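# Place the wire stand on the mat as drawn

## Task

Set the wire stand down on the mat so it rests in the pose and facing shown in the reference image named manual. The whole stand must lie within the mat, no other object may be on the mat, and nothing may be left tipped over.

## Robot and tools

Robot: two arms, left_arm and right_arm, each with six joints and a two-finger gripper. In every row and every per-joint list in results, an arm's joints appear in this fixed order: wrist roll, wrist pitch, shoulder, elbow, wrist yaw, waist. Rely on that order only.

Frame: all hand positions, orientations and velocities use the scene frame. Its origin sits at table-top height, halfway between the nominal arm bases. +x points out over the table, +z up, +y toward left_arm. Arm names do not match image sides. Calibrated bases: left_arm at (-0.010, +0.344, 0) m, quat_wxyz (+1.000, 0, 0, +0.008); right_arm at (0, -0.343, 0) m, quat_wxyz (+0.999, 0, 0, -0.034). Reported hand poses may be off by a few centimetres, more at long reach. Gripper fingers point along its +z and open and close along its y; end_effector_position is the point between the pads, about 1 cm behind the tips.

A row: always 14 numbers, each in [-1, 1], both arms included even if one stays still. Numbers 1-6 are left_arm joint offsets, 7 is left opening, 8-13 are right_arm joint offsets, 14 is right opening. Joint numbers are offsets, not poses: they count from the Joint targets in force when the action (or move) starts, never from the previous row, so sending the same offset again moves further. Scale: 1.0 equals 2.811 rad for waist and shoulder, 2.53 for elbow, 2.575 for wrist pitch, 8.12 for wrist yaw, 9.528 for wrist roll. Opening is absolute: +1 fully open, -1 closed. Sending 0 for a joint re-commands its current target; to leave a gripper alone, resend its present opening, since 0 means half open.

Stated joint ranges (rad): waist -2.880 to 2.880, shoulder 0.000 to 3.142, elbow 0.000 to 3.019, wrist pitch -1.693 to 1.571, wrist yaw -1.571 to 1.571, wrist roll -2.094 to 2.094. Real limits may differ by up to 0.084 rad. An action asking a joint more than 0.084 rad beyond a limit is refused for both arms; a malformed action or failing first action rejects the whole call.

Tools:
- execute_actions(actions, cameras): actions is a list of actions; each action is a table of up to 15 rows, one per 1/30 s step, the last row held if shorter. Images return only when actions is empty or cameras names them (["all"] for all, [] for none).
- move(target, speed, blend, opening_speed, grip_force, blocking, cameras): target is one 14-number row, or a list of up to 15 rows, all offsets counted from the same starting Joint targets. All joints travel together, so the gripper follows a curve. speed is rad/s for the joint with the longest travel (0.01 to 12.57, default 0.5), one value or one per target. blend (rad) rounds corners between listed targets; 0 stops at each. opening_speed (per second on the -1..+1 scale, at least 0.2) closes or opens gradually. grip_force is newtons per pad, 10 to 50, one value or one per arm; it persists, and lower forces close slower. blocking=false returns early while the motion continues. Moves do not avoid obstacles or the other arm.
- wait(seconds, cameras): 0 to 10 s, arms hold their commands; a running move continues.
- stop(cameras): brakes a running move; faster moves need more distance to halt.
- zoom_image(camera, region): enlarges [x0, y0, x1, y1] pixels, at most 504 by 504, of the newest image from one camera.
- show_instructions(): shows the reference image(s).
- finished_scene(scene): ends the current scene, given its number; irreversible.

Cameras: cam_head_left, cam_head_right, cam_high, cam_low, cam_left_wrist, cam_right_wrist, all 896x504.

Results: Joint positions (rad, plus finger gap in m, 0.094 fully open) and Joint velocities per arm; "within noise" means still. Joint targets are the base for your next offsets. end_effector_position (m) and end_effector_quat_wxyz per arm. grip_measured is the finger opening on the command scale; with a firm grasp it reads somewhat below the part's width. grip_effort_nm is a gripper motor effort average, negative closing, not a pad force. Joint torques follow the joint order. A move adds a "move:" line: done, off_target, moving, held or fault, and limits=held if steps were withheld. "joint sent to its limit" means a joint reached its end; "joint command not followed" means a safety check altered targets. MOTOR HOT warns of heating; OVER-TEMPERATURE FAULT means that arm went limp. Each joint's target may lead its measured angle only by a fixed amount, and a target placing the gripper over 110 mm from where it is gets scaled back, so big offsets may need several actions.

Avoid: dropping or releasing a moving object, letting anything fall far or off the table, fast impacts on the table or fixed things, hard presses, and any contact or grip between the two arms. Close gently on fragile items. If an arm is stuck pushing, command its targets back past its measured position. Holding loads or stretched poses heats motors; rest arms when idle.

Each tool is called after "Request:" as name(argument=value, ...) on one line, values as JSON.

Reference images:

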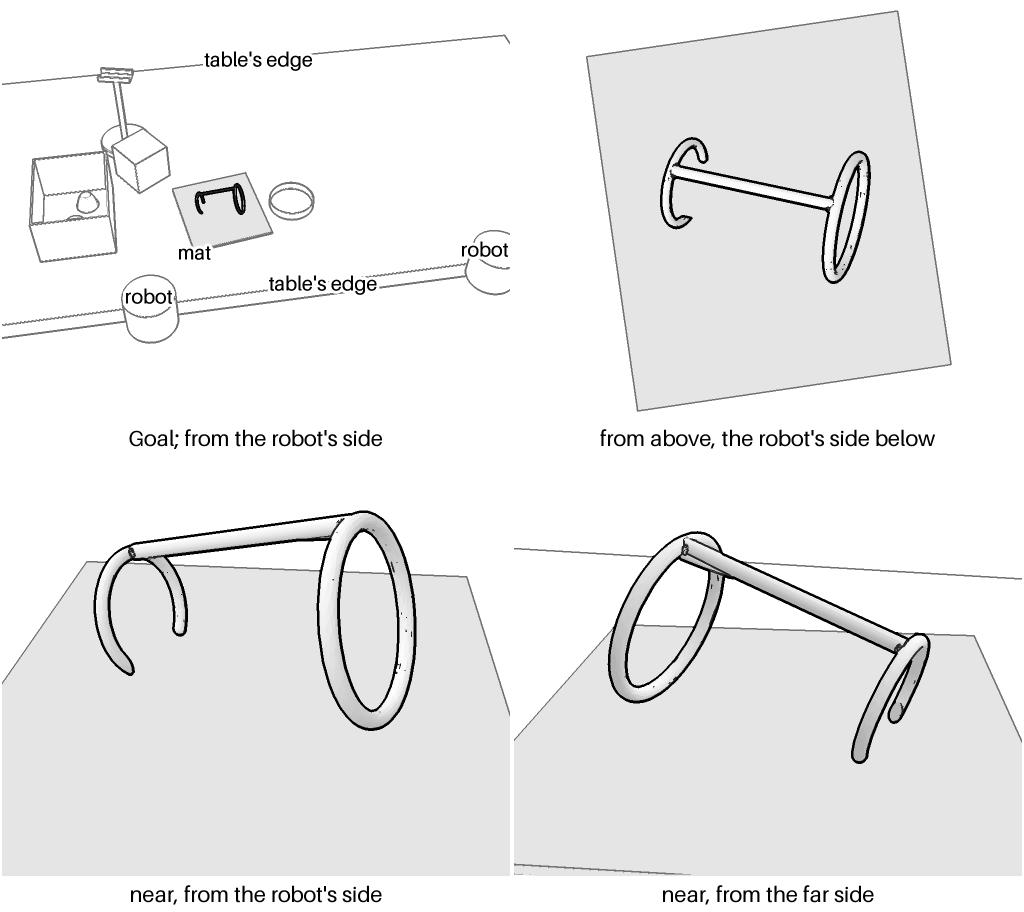

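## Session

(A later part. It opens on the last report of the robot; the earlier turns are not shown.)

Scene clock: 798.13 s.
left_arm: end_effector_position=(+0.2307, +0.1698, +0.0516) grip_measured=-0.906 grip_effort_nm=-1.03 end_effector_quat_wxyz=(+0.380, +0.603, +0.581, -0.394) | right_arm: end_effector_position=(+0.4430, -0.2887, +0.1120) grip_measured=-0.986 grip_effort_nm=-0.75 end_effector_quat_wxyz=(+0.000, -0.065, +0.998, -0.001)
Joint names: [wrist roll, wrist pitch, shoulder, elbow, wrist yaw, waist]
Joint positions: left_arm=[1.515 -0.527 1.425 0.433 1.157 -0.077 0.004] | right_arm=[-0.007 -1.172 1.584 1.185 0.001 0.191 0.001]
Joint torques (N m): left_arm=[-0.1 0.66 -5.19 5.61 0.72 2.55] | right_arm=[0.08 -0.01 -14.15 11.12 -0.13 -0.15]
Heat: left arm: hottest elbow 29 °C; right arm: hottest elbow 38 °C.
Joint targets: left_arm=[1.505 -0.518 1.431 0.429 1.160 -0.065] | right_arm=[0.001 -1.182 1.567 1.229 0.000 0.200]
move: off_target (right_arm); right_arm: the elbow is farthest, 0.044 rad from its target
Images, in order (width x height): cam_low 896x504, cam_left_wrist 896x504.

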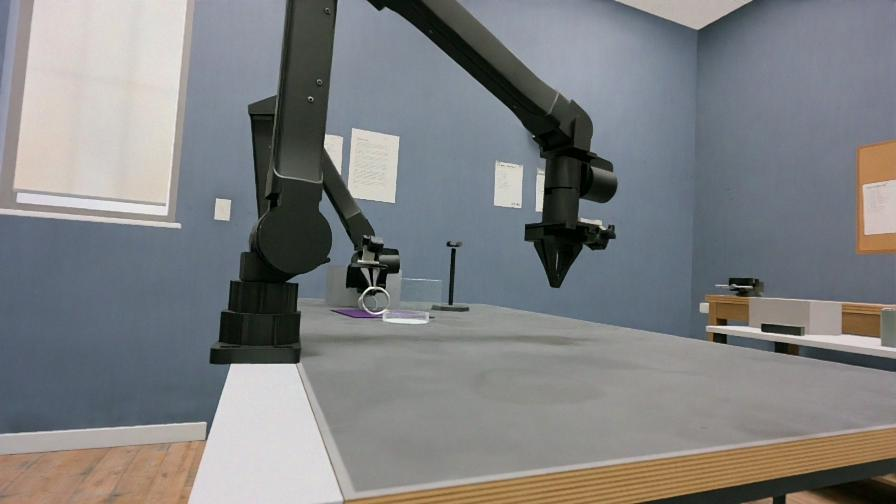

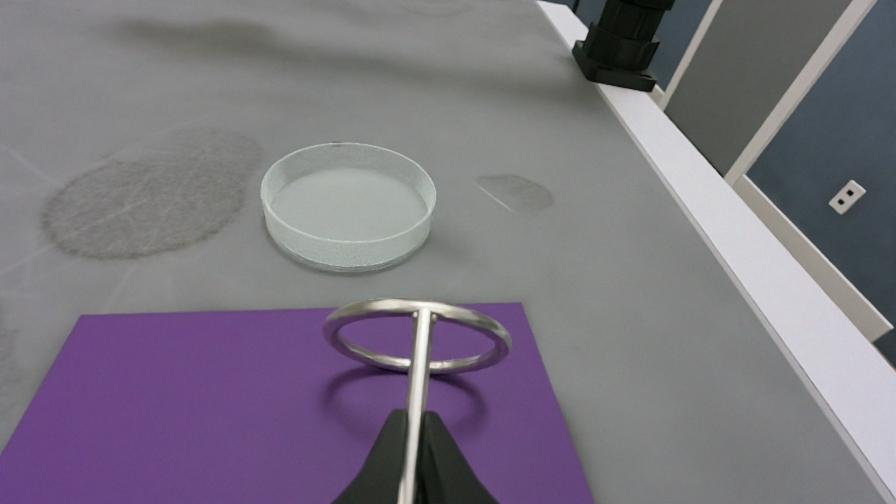

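Request:
move(target=[[0,0.0058,0.0042,-0.0014,0,0,-1, 0,0,0,0,0,0,-1],[0,0.0058,0.0042,-0.0014,0,0,0.1, 0,0,0,0,0,0,-1],[0,0.0058,0.0042,0.0138,0,0,0.1, 0,0,0,0,0,0,-1],[0,-0.1144,-0.0781,0.0506,0,0,0.1, 0,0,0,0,0,0,-1],[-0.0518,-0.3557,-0.115,0.2348,-0.1429,-0.1942,0.1, 0,0,0,0,0,0,-1]], speed=[0.05,0.2,0.2,0.2,0.8], blend=[0,0,0,0.04,0], opening_speed=0.6, cameras=["cam_left_wrist", "cam_low", "cam_head_right", "cam_high"])

Request:
zoom_image(camera="cam_low", region=[340, 250, 440, 330])

Request:
zoom_image(camera="cam_head_right", region=[390, 245, 490, 340])

Request:
zoom_image(camera="cam_high", region=[470, 160, 570, 250])

Scene clock: 828.40 s.
left_arm: end_effector_position=(+0.2345, +0.1805, +0.1984) grip_measured=+0.098 grip_effort_nm=0.08 end_effector_quat_wxyz=(+0.002, +0.721, +0.693, +0.000) | right_arm: end_effector_position=(+0.4430, -0.2887, +0.1120) grip_measured=-0.986 grip_effort_nm=-0.75 end_effector_quat_wxyz=(+0.000, -0.065, +0.998, -0.001)
Joint names: [wrist roll, wrist pitch, shoulder, elbow, wrist yaw, waist]
Joint positions: left_arm=[1.022 -1.426 1.112 0.971 0.001 -0.605 0.052] | right_arm=[-0.007 -1.172 1.584 1.185 0.001 0.191 0.001]
Joint torques (N m): left_arm=[-0.12 -0.17 -5.48 15.24 0.01 0.91] | right_arm=[0.08 -0.12 -14.27 11.1 -0.12 -0.09]
Heat: left arm: hottest elbow 30 °C; right arm: hottest elbow 38 °C.
Joint targets: left_arm=[1.012 -1.433 1.107 1.023 0.000 -0.610] | right_arm=[0.001 -1.182 1.567 1.229 0.000 0.200]
move: off_target (left_arm, right_arm); left_arm: the elbow is farthest, 0.052 rad from its target; right_arm: the elbow is farthest, 0.044 rad from its target
Images, in order (width x height): cam_head_right 896x504, cam_high 896x504, cam_low 896x504, cam_left_wrist 896x504.

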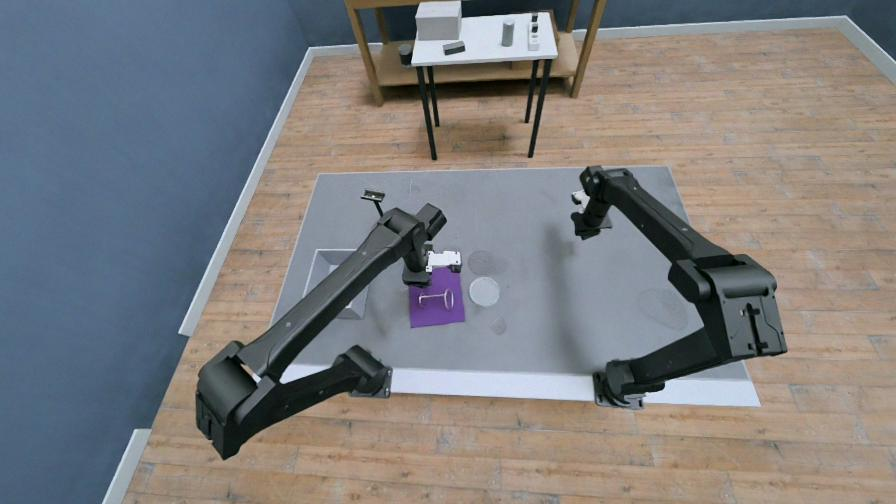

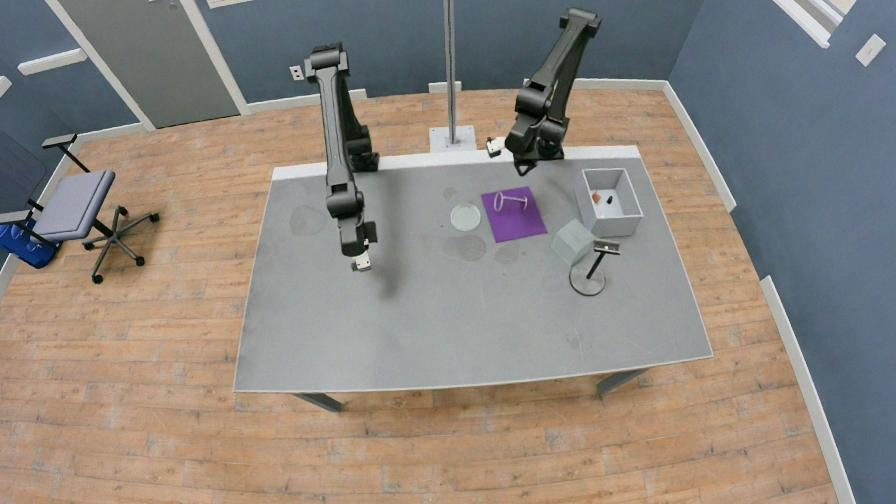

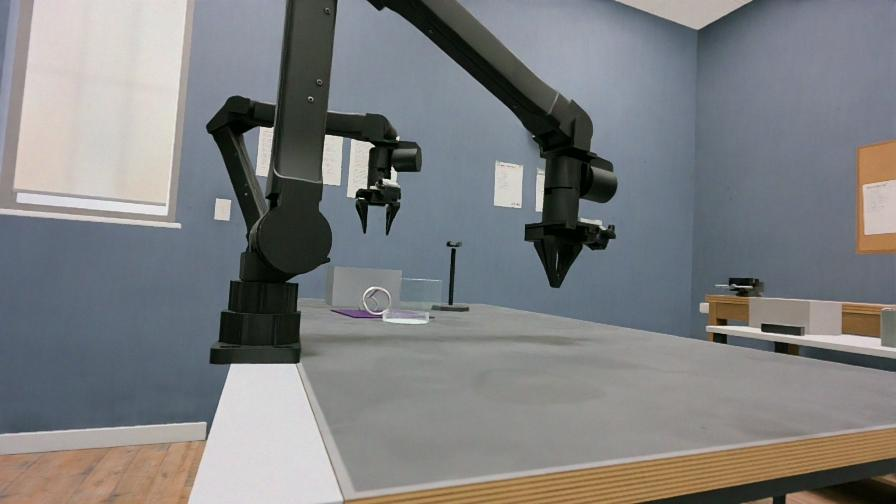

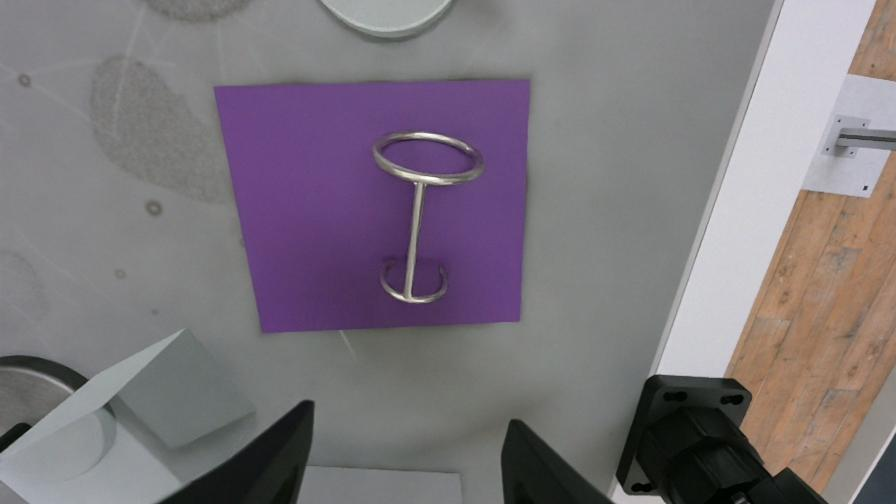

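Scaled by 5.040 from the camera's 896x504 image, which has a finer 1280x720 frame.

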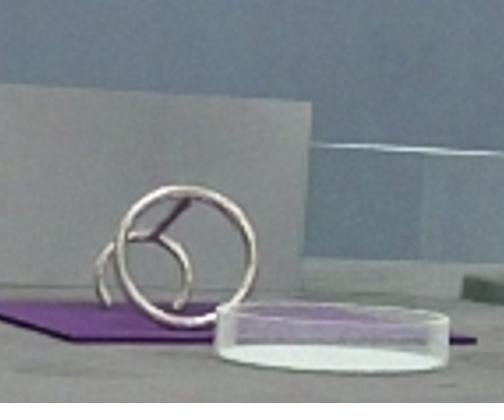

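Scaled by 5.040 from the camera's 896x504 image, which has a finer 1280x720 frame.

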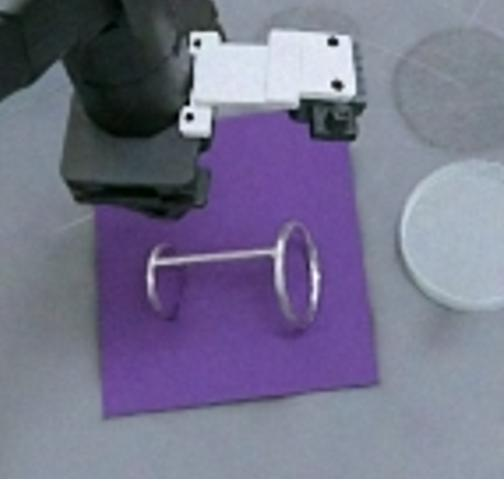

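Scaled by 5.040 from the camera's 896x504 image, which has a finer 1280x720 frame.

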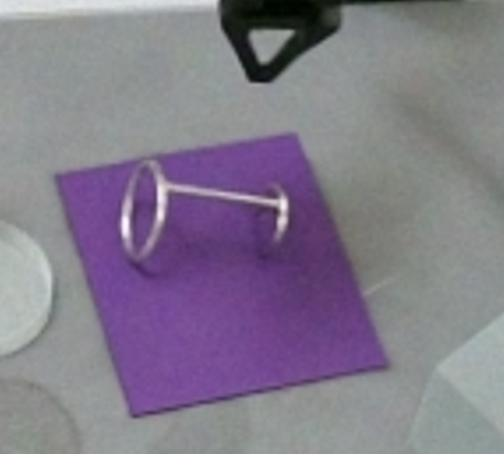

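Request:
move(target=[[0.0073,0.119,0.0382,-0.098,0,0.0065,-0.15, 0,0,0,0,0,0,-1],[0.0073,0.1869,0.0692,-0.1327,0,0.0065,-0.15, 0,0,0,0,0,0,-1],[0.0073,0.1869,0.0692,-0.1327,0,0.0065,-1, 0,0,0,0,0,0,-1]], speed=[0.4,0.2,0.2], blend=[0.05,0,0], opening_speed=0.6, cameras=["cam_left_wrist", "cam_low", "cam_head_right", "cam_high"])

Request:
zoom_image(camera="cam_low", region=[340, 250, 440, 330])

Request:
zoom_image(camera="cam_left_wrist", region=[300, 264, 540, 504])

Scene clock: 849.63 s.
left_arm: end_effector_position=(+0.2385, +0.1782, +0.0470) grip_measured=-0.905 grip_effort_nm=-1.02 end_effector_quat_wxyz=(+0.000, +0.738, +0.675, +0.000) | right_arm: end_effector_position=(+0.4430, -0.2887, +0.1120) grip_measured=-0.986 grip_effort_nm=-0.74 end_effector_quat_wxyz=(+0.000, -0.065, +0.998, -0.001)
Joint names: [wrist roll, wrist pitch, shoulder, elbow, wrist yaw, waist]
Joint positions: left_arm=[1.071 -0.961 1.298 0.689 0.001 -0.604 0.004] | right_arm=[-0.007 -1.172 1.584 1.185 0.001 0.191 0.001]
Joint torques (N m): left_arm=[0.11 0.46 -6.24 8.55 0.02 2.84] | right_arm=[0.09 0.05 -14.15 10.97 -0.12 -0.38]
Heat: left arm: hottest elbow 32 °C; right arm: hottest elbow 38 °C.
Joint targets: left_arm=[1.081 -0.952 1.302 0.687 -0.001 -0.592] | right_arm=[0.001 -1.182 1.567 1.229 0.000 0.200]
move: off_target (right_arm); right_arm: the elbow is farthest, 0.044 rad from its target
Images, in order (width x height): cam_head_right 896x504, cam_high 896x504, cam_low 896x504, cam_left_wrist 896x504.

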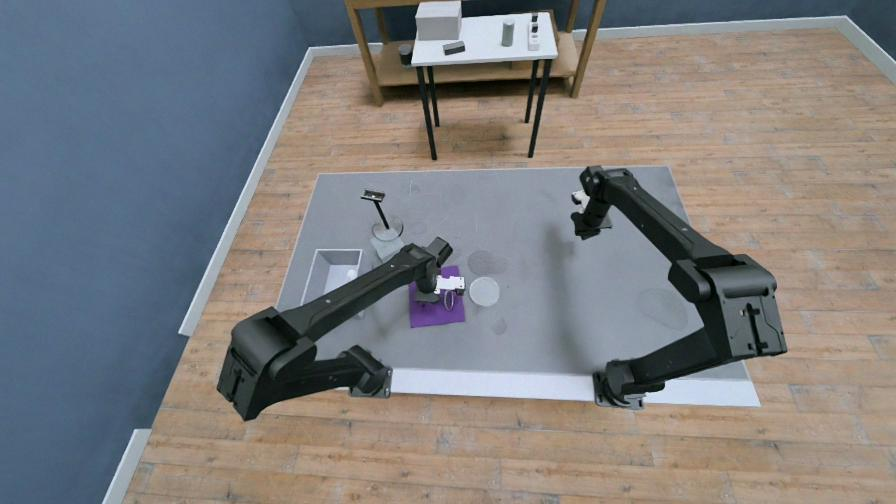

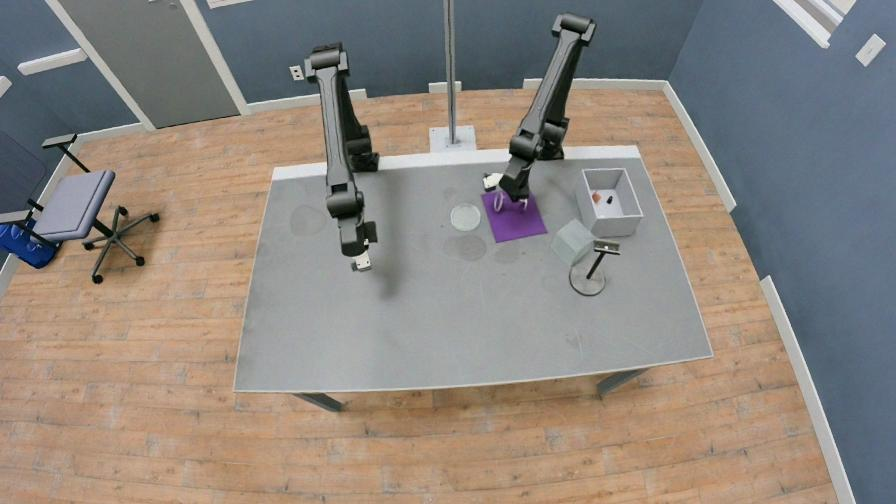

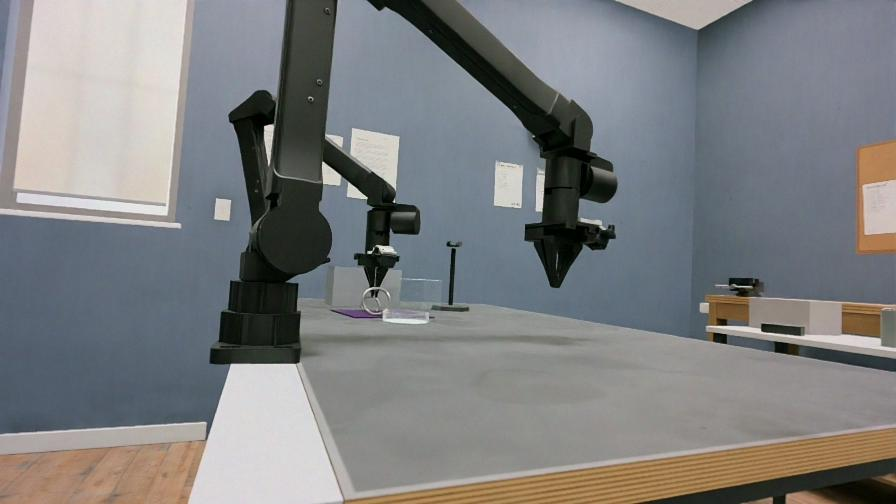

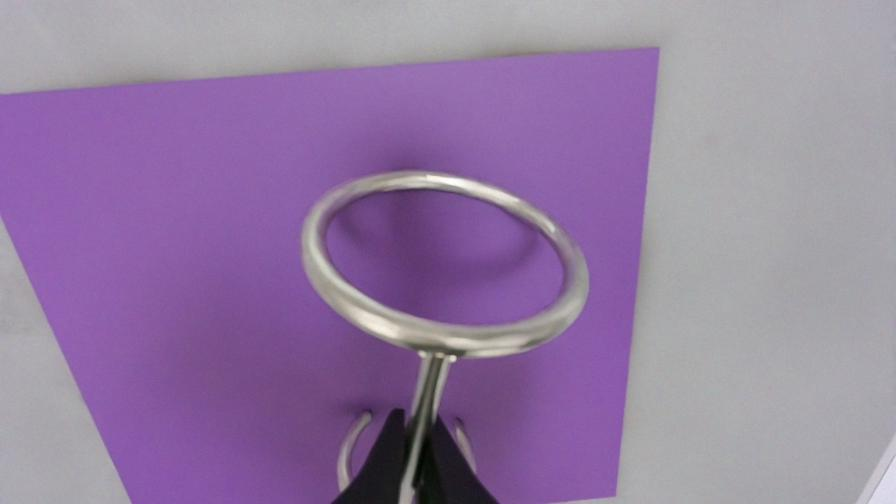

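Scaled by 5.040 from the camera's 896x504 image, which has a finer 1280x720 frame.

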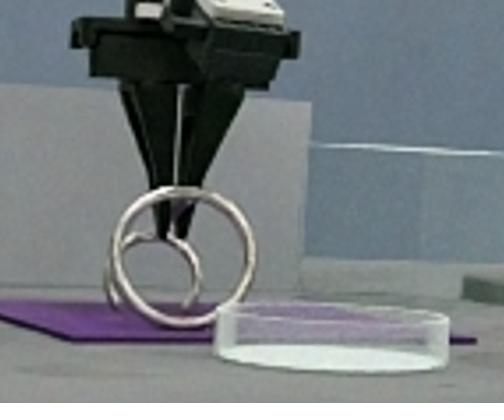

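Scaled by 2.100 from the camera's 896x504 image, which has a finer 1280x720 frame.

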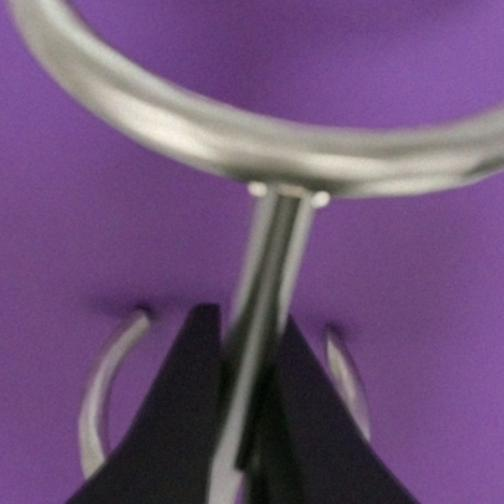

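Request:
move(target=[[0,0,0,0.0158,0,0,-1, 0,0,0,0,0,0,-1],[0,-0.0239,-0.0137,0.0261,0,0,-1, 0,0,0,0,0,0,-1],[0.0223,-0.0237,-0.0007,0.0376,0,0.0076,-1, 0,0,0,0,0,0,-1],[0.0223,0.0004,0.0098,0.0103,0,0.0076,-1, 0,0,0,0,0,0,-1]], speed=[0.2,0.15,0.2,0.08], blend=[0,0.01,0,0], cameras=["cam_low", "cam_left_wrist"])

Request:
zoom_image(camera="cam_low", region=[340, 250, 440, 330])

Scene clock: 868.07 s.
left_arm: end_effector_position=(+0.2502, +0.1784, +0.0472) grip_measured=-0.906 grip_effort_nm=-1.04 end_effector_quat_wxyz=(+0.000, +0.799, +0.602, +0.000) | right_arm: end_effector_position=(+0.4430, -0.2887, +0.1120) grip_measured=-0.986 grip_effort_nm=-0.75 end_effector_quat_wxyz=(+0.000, -0.065, +0.998, -0.001)
Joint names: [wrist roll, wrist pitch, shoulder, elbow, wrist yaw, waist]
Joint positions: left_arm=[1.284 -0.961 1.325 0.714 0.001 -0.583 0.004] | right_arm=[-0.007 -1.172 1.584 1.185 0.001 0.191 0.001]
Joint torques (N m): left_arm=[0.11 0.53 -6.83 8.64 0.06 2.67] | right_arm=[0.07 0.05 -13.68 11.11 -0.13 -0.44]
Heat: left arm: hottest elbow 32 °C; right arm: hottest elbow 39 °C.
Joint targets: left_arm=[1.294 -0.951 1.330 0.713 -0.001 -0.571] | right_arm=[0.001 -1.182 1.567 1.229 0.000 0.200]
move: off_target (right_arm); right_arm: the elbow is farthest, 0.044 rad from its target
Images, in order (width x height): cam_low 896x504, cam_left_wrist 896x504.

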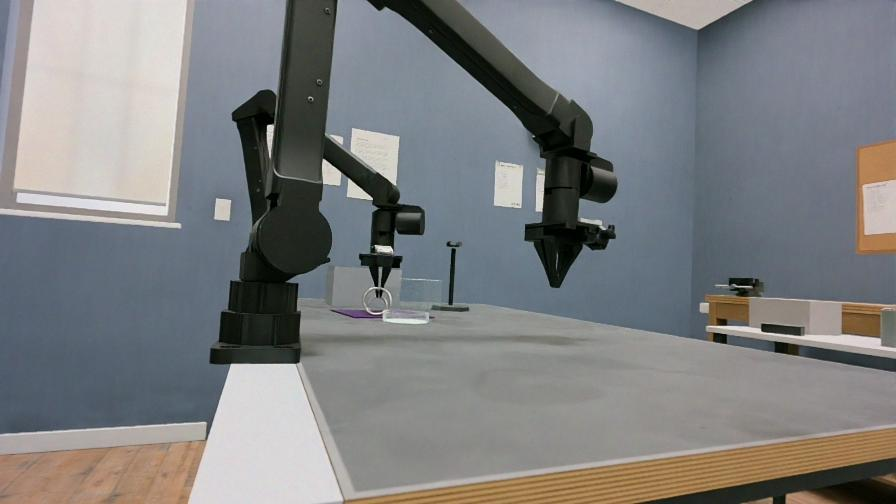

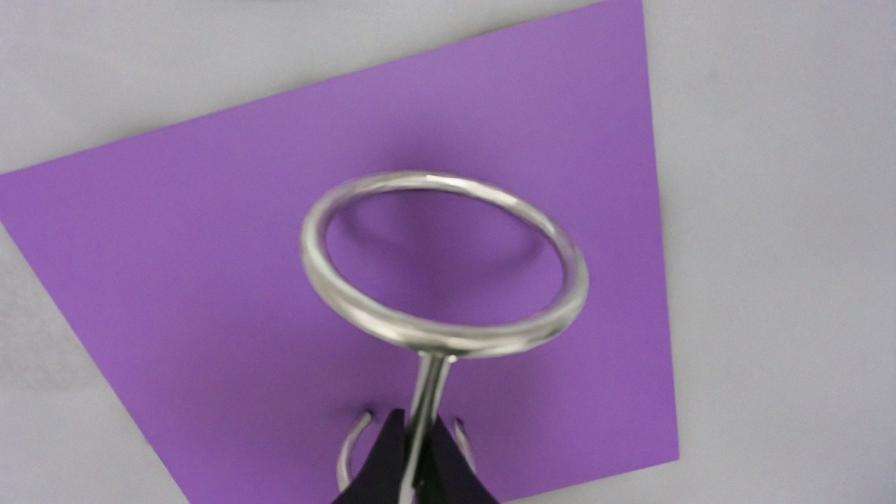

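Scaled by 5.040 from the camera's 896x504 image, which has a finer 1280x720 frame.

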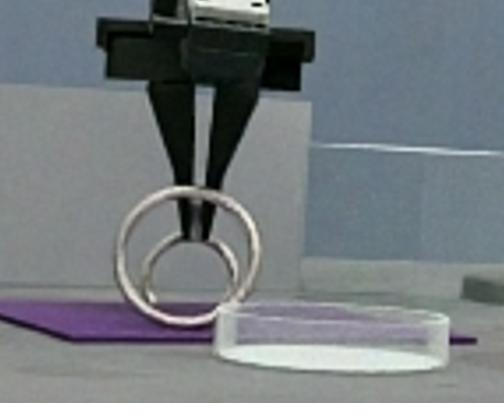

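Request:
move(target=[[0,0,0,0,0,0,-0.25, 0,0,0,0,0,0,-1],[0,0,0,0.0158,0,0,-0.25, 0,0,0,0,0,0,-1],[0,-0.0669,-0.0327,0.049,0,0,-0.25, 0,0,0,0,0,0,-1],[0,-0.1316,-0.0546,0.0909,0,0,-0.25, 0,0,0,0,0,0,-1]], speed=[0.2,0.2,0.2,0.4], blend=[0,0,0.04,0], opening_speed=0.5, cameras=["cam_left_wrist", "cam_low", "cam_head_right", "cam_high"])

Request:
zoom_image(camera="cam_low", region=[340, 250, 440, 330])

Request:
zoom_image(camera="cam_high", region=[560, 150, 650, 240])

Request:
zoom_image(camera="cam_high", region=[470, 160, 570, 250])

Request:
zoom_image(camera="cam_head_right", region=[290, 230, 380, 330])

Scene clock: 880.47 s.
left_arm: end_effector_position=(+0.2493, +0.1790, +0.1510) grip_measured=-0.252 grip_effort_nm=0.08 end_effector_quat_wxyz=(+0.001, +0.799, +0.602, +0.000) | right_arm: end_effector_position=(+0.4430, -0.2887, +0.1120) grip_measured=-0.986 grip_effort_nm=-0.75 end_effector_quat_wxyz=(+0.000, -0.065, +0.998, -0.001)
Joint names: [wrist roll, wrist pitch, shoulder, elbow, wrist yaw, waist]
Joint positions: left_arm=[1.284 -1.283 1.179 0.894 0.001 -0.583 0.035] | right_arm=[-0.007 -1.172 1.584 1.185 0.001 0.191 0.001]
Joint torques (N m): left_arm=[0.1 -0.21 -6.07 14.63 0.03 2.37] | right_arm=[0.08 -0.05 -14.04 11.17 -0.12 0.38]
Heat: left arm: hottest elbow 33 °C; right arm: hottest elbow 39 °C.
Joint targets: left_arm=[1.293 -1.290 1.176 0.943 -0.001 -0.571] | right_arm=[0.001 -1.182 1.567 1.229 0.000 0.200]
move: off_target (left_arm, right_arm); left_arm: the elbow is farthest, 0.049 rad from its target; right_arm: the elbow is farthest, 0.044 rad from its target
Images, in order (width x height): cam_head_right 896x504, cam_high 896x504, cam_low 896x504, cam_left_wrist 896x504.

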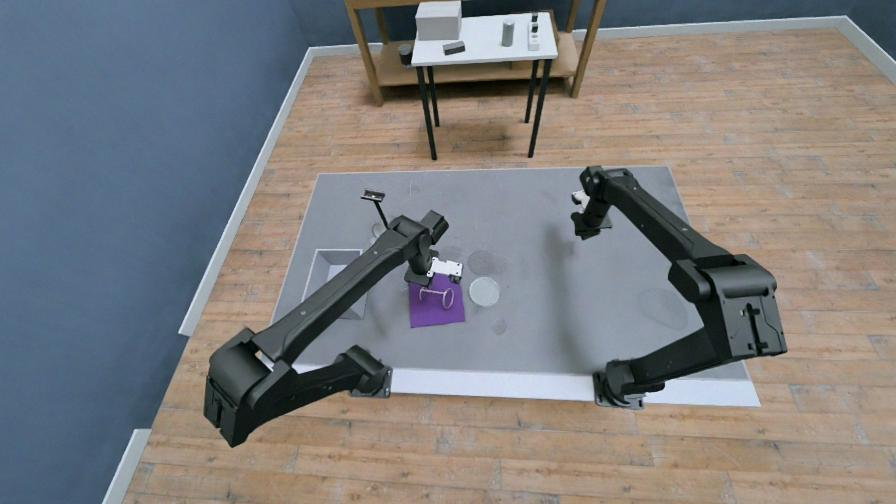

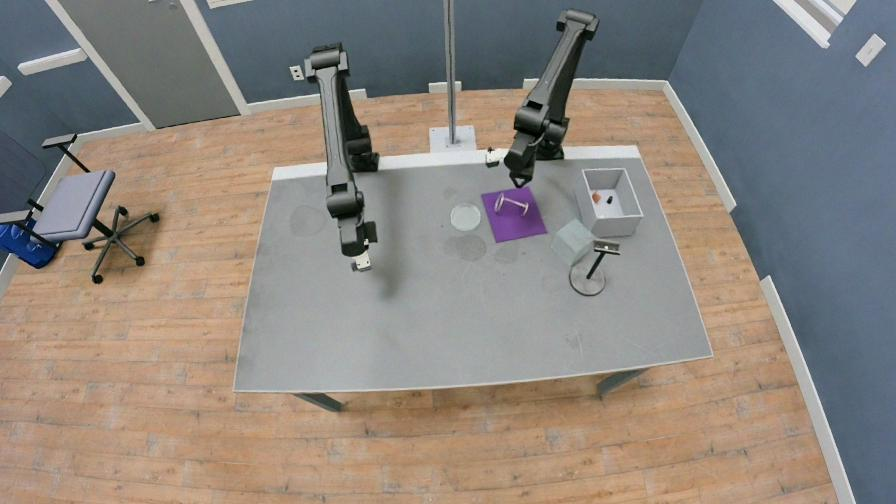

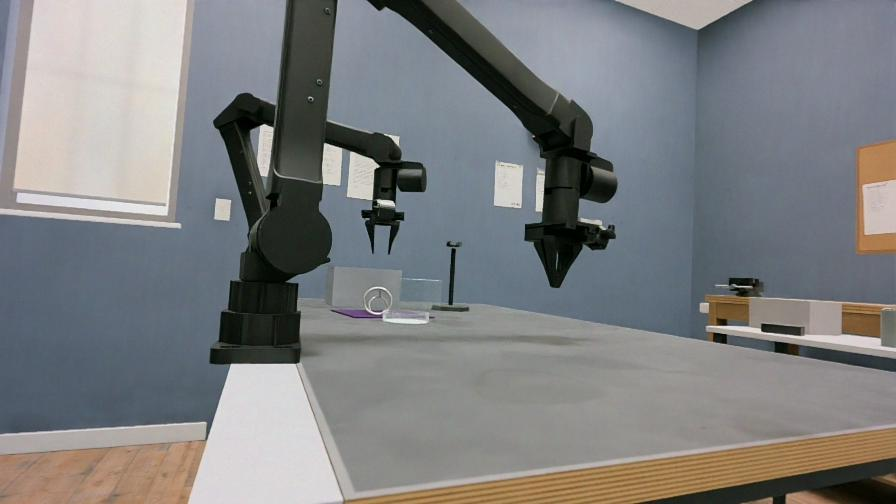

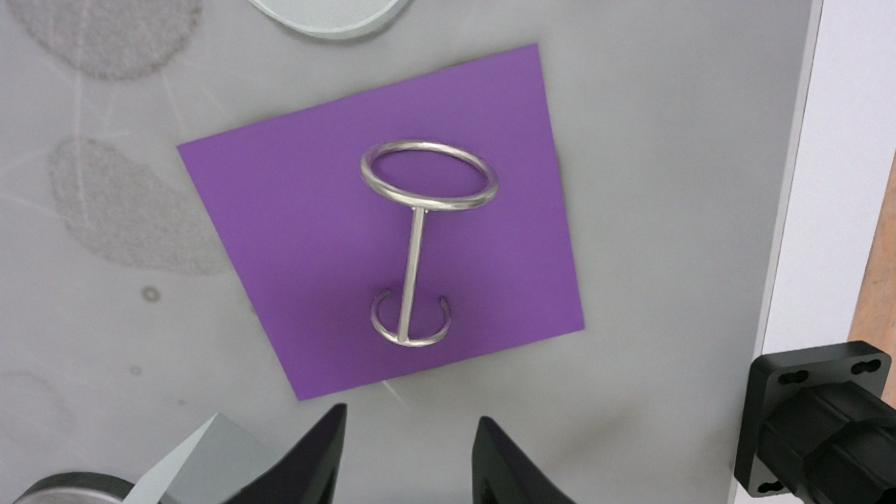

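Scaled by 5.040 from the camera's 896x504 image, which has a finer 1280x720 frame.

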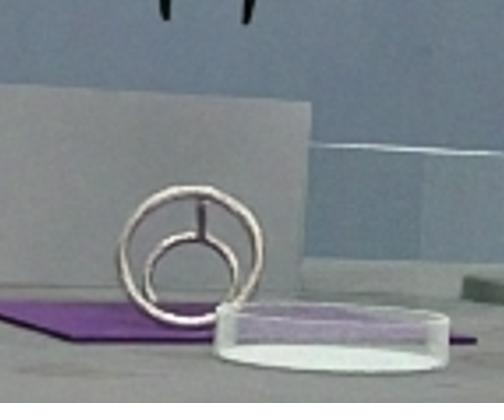

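Scaled by 5.600 from the camera's 896x504 image, which has a finer 1280x720 frame.

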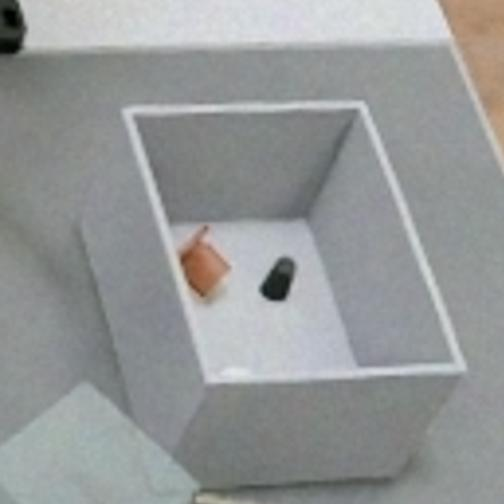

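Scaled by 5.040 from the camera's 896x504 image, which has a finer 1280x720 frame.

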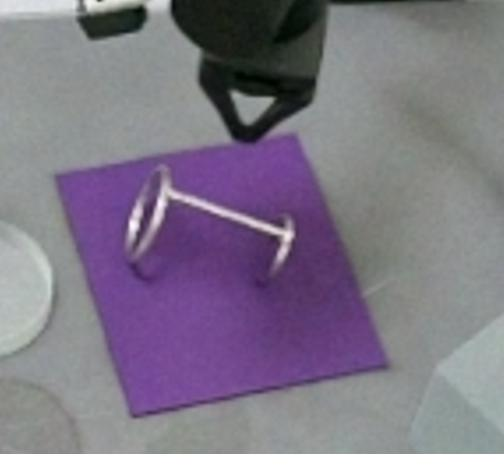

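Scaled by 5.040 from the camera's 896x504 image, which has a finer 1280x720 frame.

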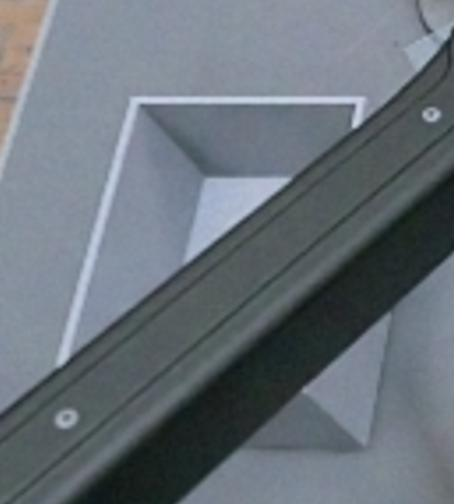

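Request:
move(target=[-0.2396,-0.0893,-0.0555,0.0308,0,0.3558,-0.25, 0,0,0,0,0,0,-1], speed=1.2, cameras=["cam_left_wrist", "cam_high", "cam_head_right"])

Request:
zoom_image(camera="cam_high", region=[560, 150, 650, 240])

Request:
zoom_image(camera="cam_head_right", region=[290, 230, 480, 340])

Request:
zoom_image(camera="cam_left_wrist", region=[200, 120, 560, 420])

Scene clock: 897.83 s.
left_arm: end_effector_position=(+0.2287, +0.4561, +0.2168) grip_measured=-0.251 grip_effort_nm=0.07 end_effector_quat_wxyz=(-0.004, -0.651, +0.759, +0.001) | right_arm: end_effector_position=(+0.4430, -0.2887, +0.1120) grip_measured=-0.986 grip_effort_nm=-0.75 end_effector_quat_wxyz=(+0.000, -0.065, +0.998, -0.001)
Joint names: [wrist roll, wrist pitch, shoulder, elbow, wrist yaw, waist]
Joint positions: left_arm=[-0.979 -1.513 1.027 0.962 0 0.424 0.035] | right_arm=[-0.007 -1.172 1.584 1.185 0.001 0.191 0.001]
Joint torques (N m): left_arm=[-0.11 -0.05 -5.25 15.9 -0.07 1.96] | right_arm=[0.07 -0.01 -13.57 11.07 -0.12 -0.32]
Heat: left arm: hottest elbow 36 °C; right arm: hottest elbow 39 °C.
Joint targets: left_arm=[-0.989 -1.520 1.020 1.021 0.000 0.430] | right_arm=[0.001 -1.182 1.567 1.229 0.000 0.200]
move: off_target (left_arm, right_arm); left_arm: the elbow is farthest, 0.059 rad from its target; right_arm: the elbow is farthest, 0.044 rad from its target
Images, in order (width x height): cam_head_right 896x504, cam_high 896x504, cam_left_wrist 896x504.

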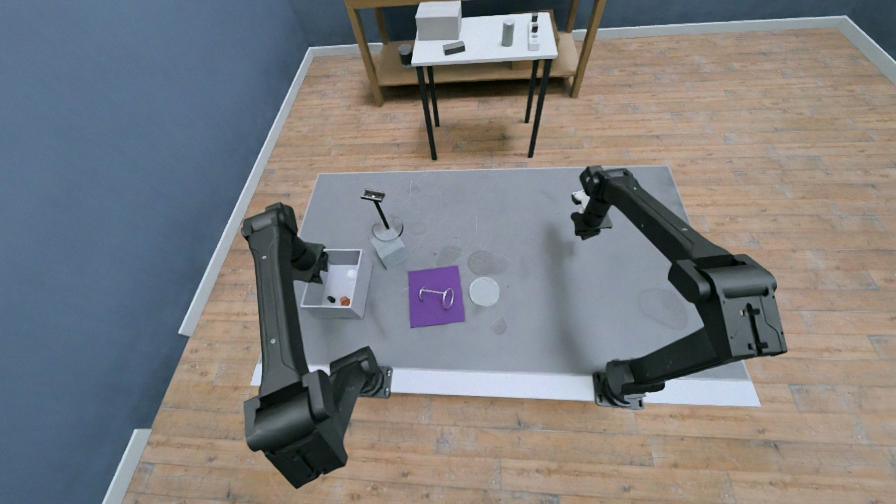

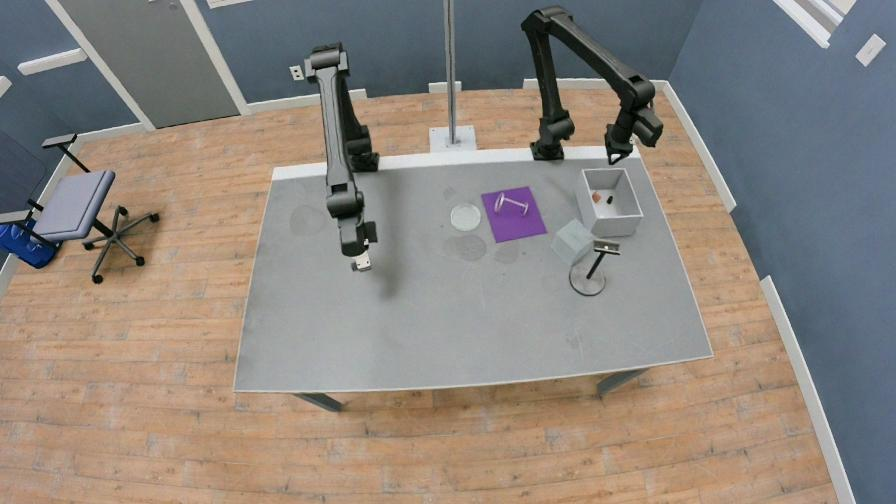

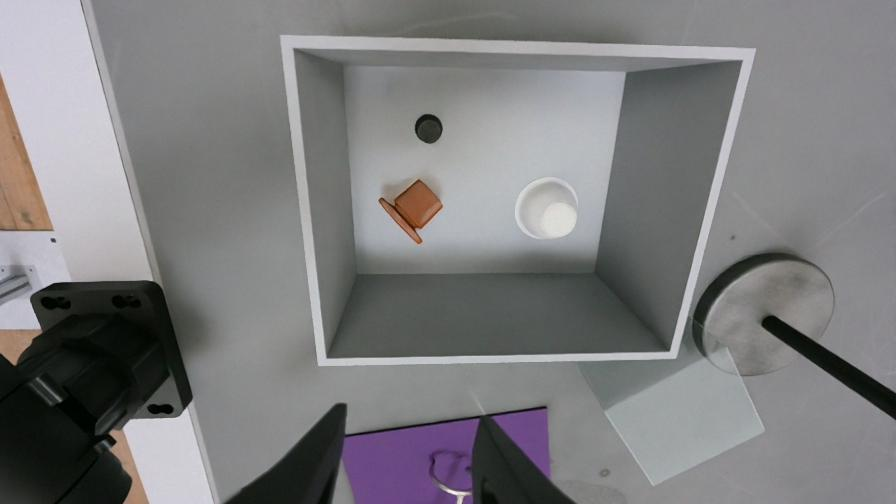

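Scaled by 5.600 from the camera's 896x504 image, which has a finer 1280x720 frame.

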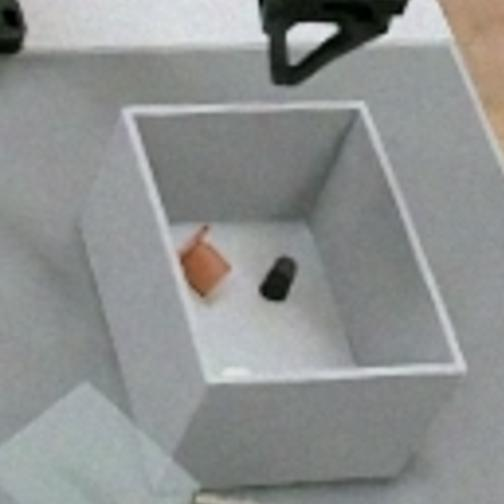

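Scaled by 2.653 from the camera's 896x504 image, which has a finer 1280x720 frame.

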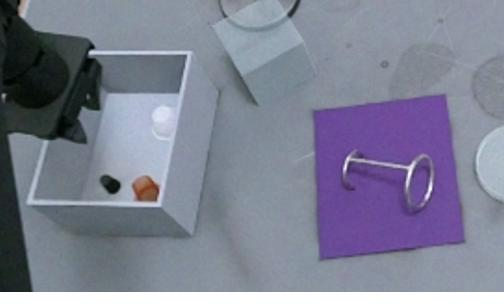

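Scaled by 1.400 from the camera's 896x504 image, which has a finer 1280x720 frame.

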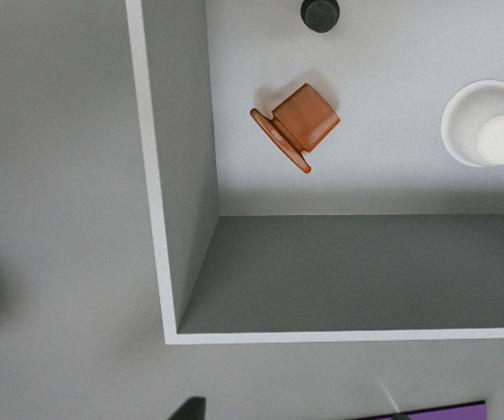

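Request:
move(target=[0.0885,0.1076,0.0255,-0.0997,0,0.0184,-0.05, 0,0,0,0,0,0,-1], speed=0.8, cameras=["cam_left_wrist", "cam_high"])

Request:
zoom_image(camera="cam_left_wrist", region=[280, 230, 560, 504])

Scene clock: 964.93 s.
left_arm: end_effector_position=(+0.2281, +0.4693, +0.1294) grip_measured=-0.052 grip_effort_nm=0.09 end_effector_quat_wxyz=(-0.001, -0.316, +0.949, +0.000) | right_arm: end_effector_position=(+0.4430, -0.2887, +0.1120) grip_measured=-0.986 grip_effort_nm=-0.75 end_effector_quat_wxyz=(+0.000, -0.065, +0.998, -0.001)
Joint names: [wrist roll, wrist pitch, shoulder, elbow, wrist yaw, waist]
Joint positions: left_arm=[-0.157 -1.252 1.089 0.769 0 0.469 0.045] | right_arm=[-0.007 -1.172 1.584 1.185 0.001 0.191 0.001]
Joint torques (N m): left_arm=[0.17 0.58 -4.37 10.04 -0.01 2.14] | right_arm=[0.06 -0.02 -14.04 11.1 -0.13 0.21]
Motor temperatures (°C): left_arm=[20 22 25 43 21 20 21] | right_arm=[20 17 30 39 19 19 23]
Heat: left arm: hottest elbow 43 °C; right arm: hottest elbow 39 °C.
Joint targets: left_arm=[-0.146 -1.243 1.092 0.769 0.000 0.481] | right_arm=[0.001 -1.182 1.567 1.229 0.000 0.200]
move: off_target (right_arm); right_arm: the elbow is farthest, 0.044 rad from its target
Images, in order (width x height): cam_high 896x504, cam_left_wrist 896x504.

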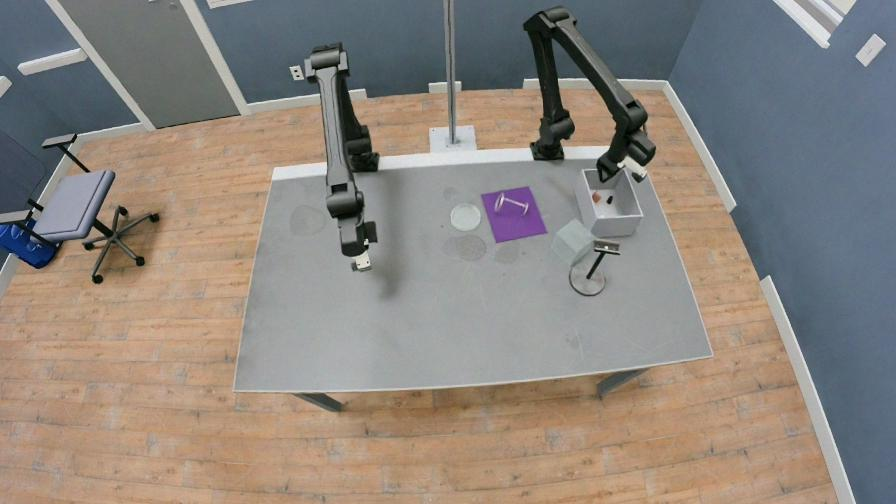

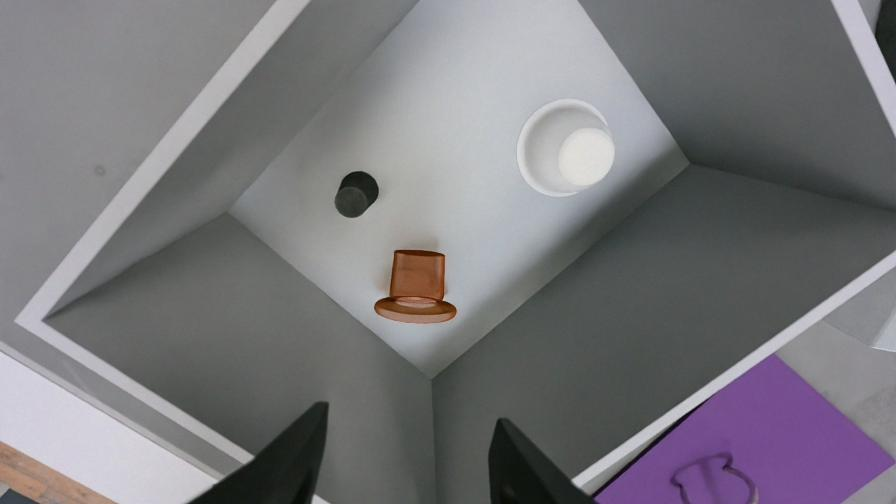

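Scaled by 1.800 from the camera's 896x504 image, which has a finer 1280x720 frame.

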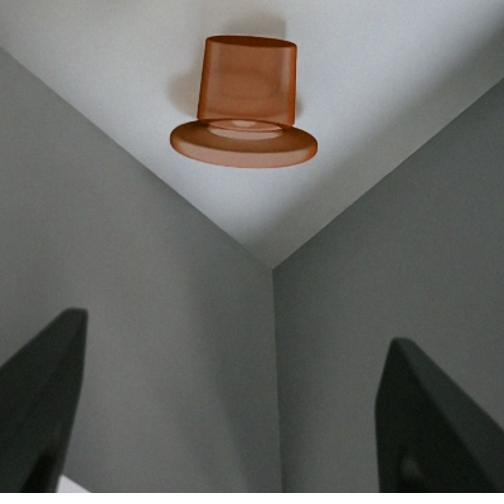

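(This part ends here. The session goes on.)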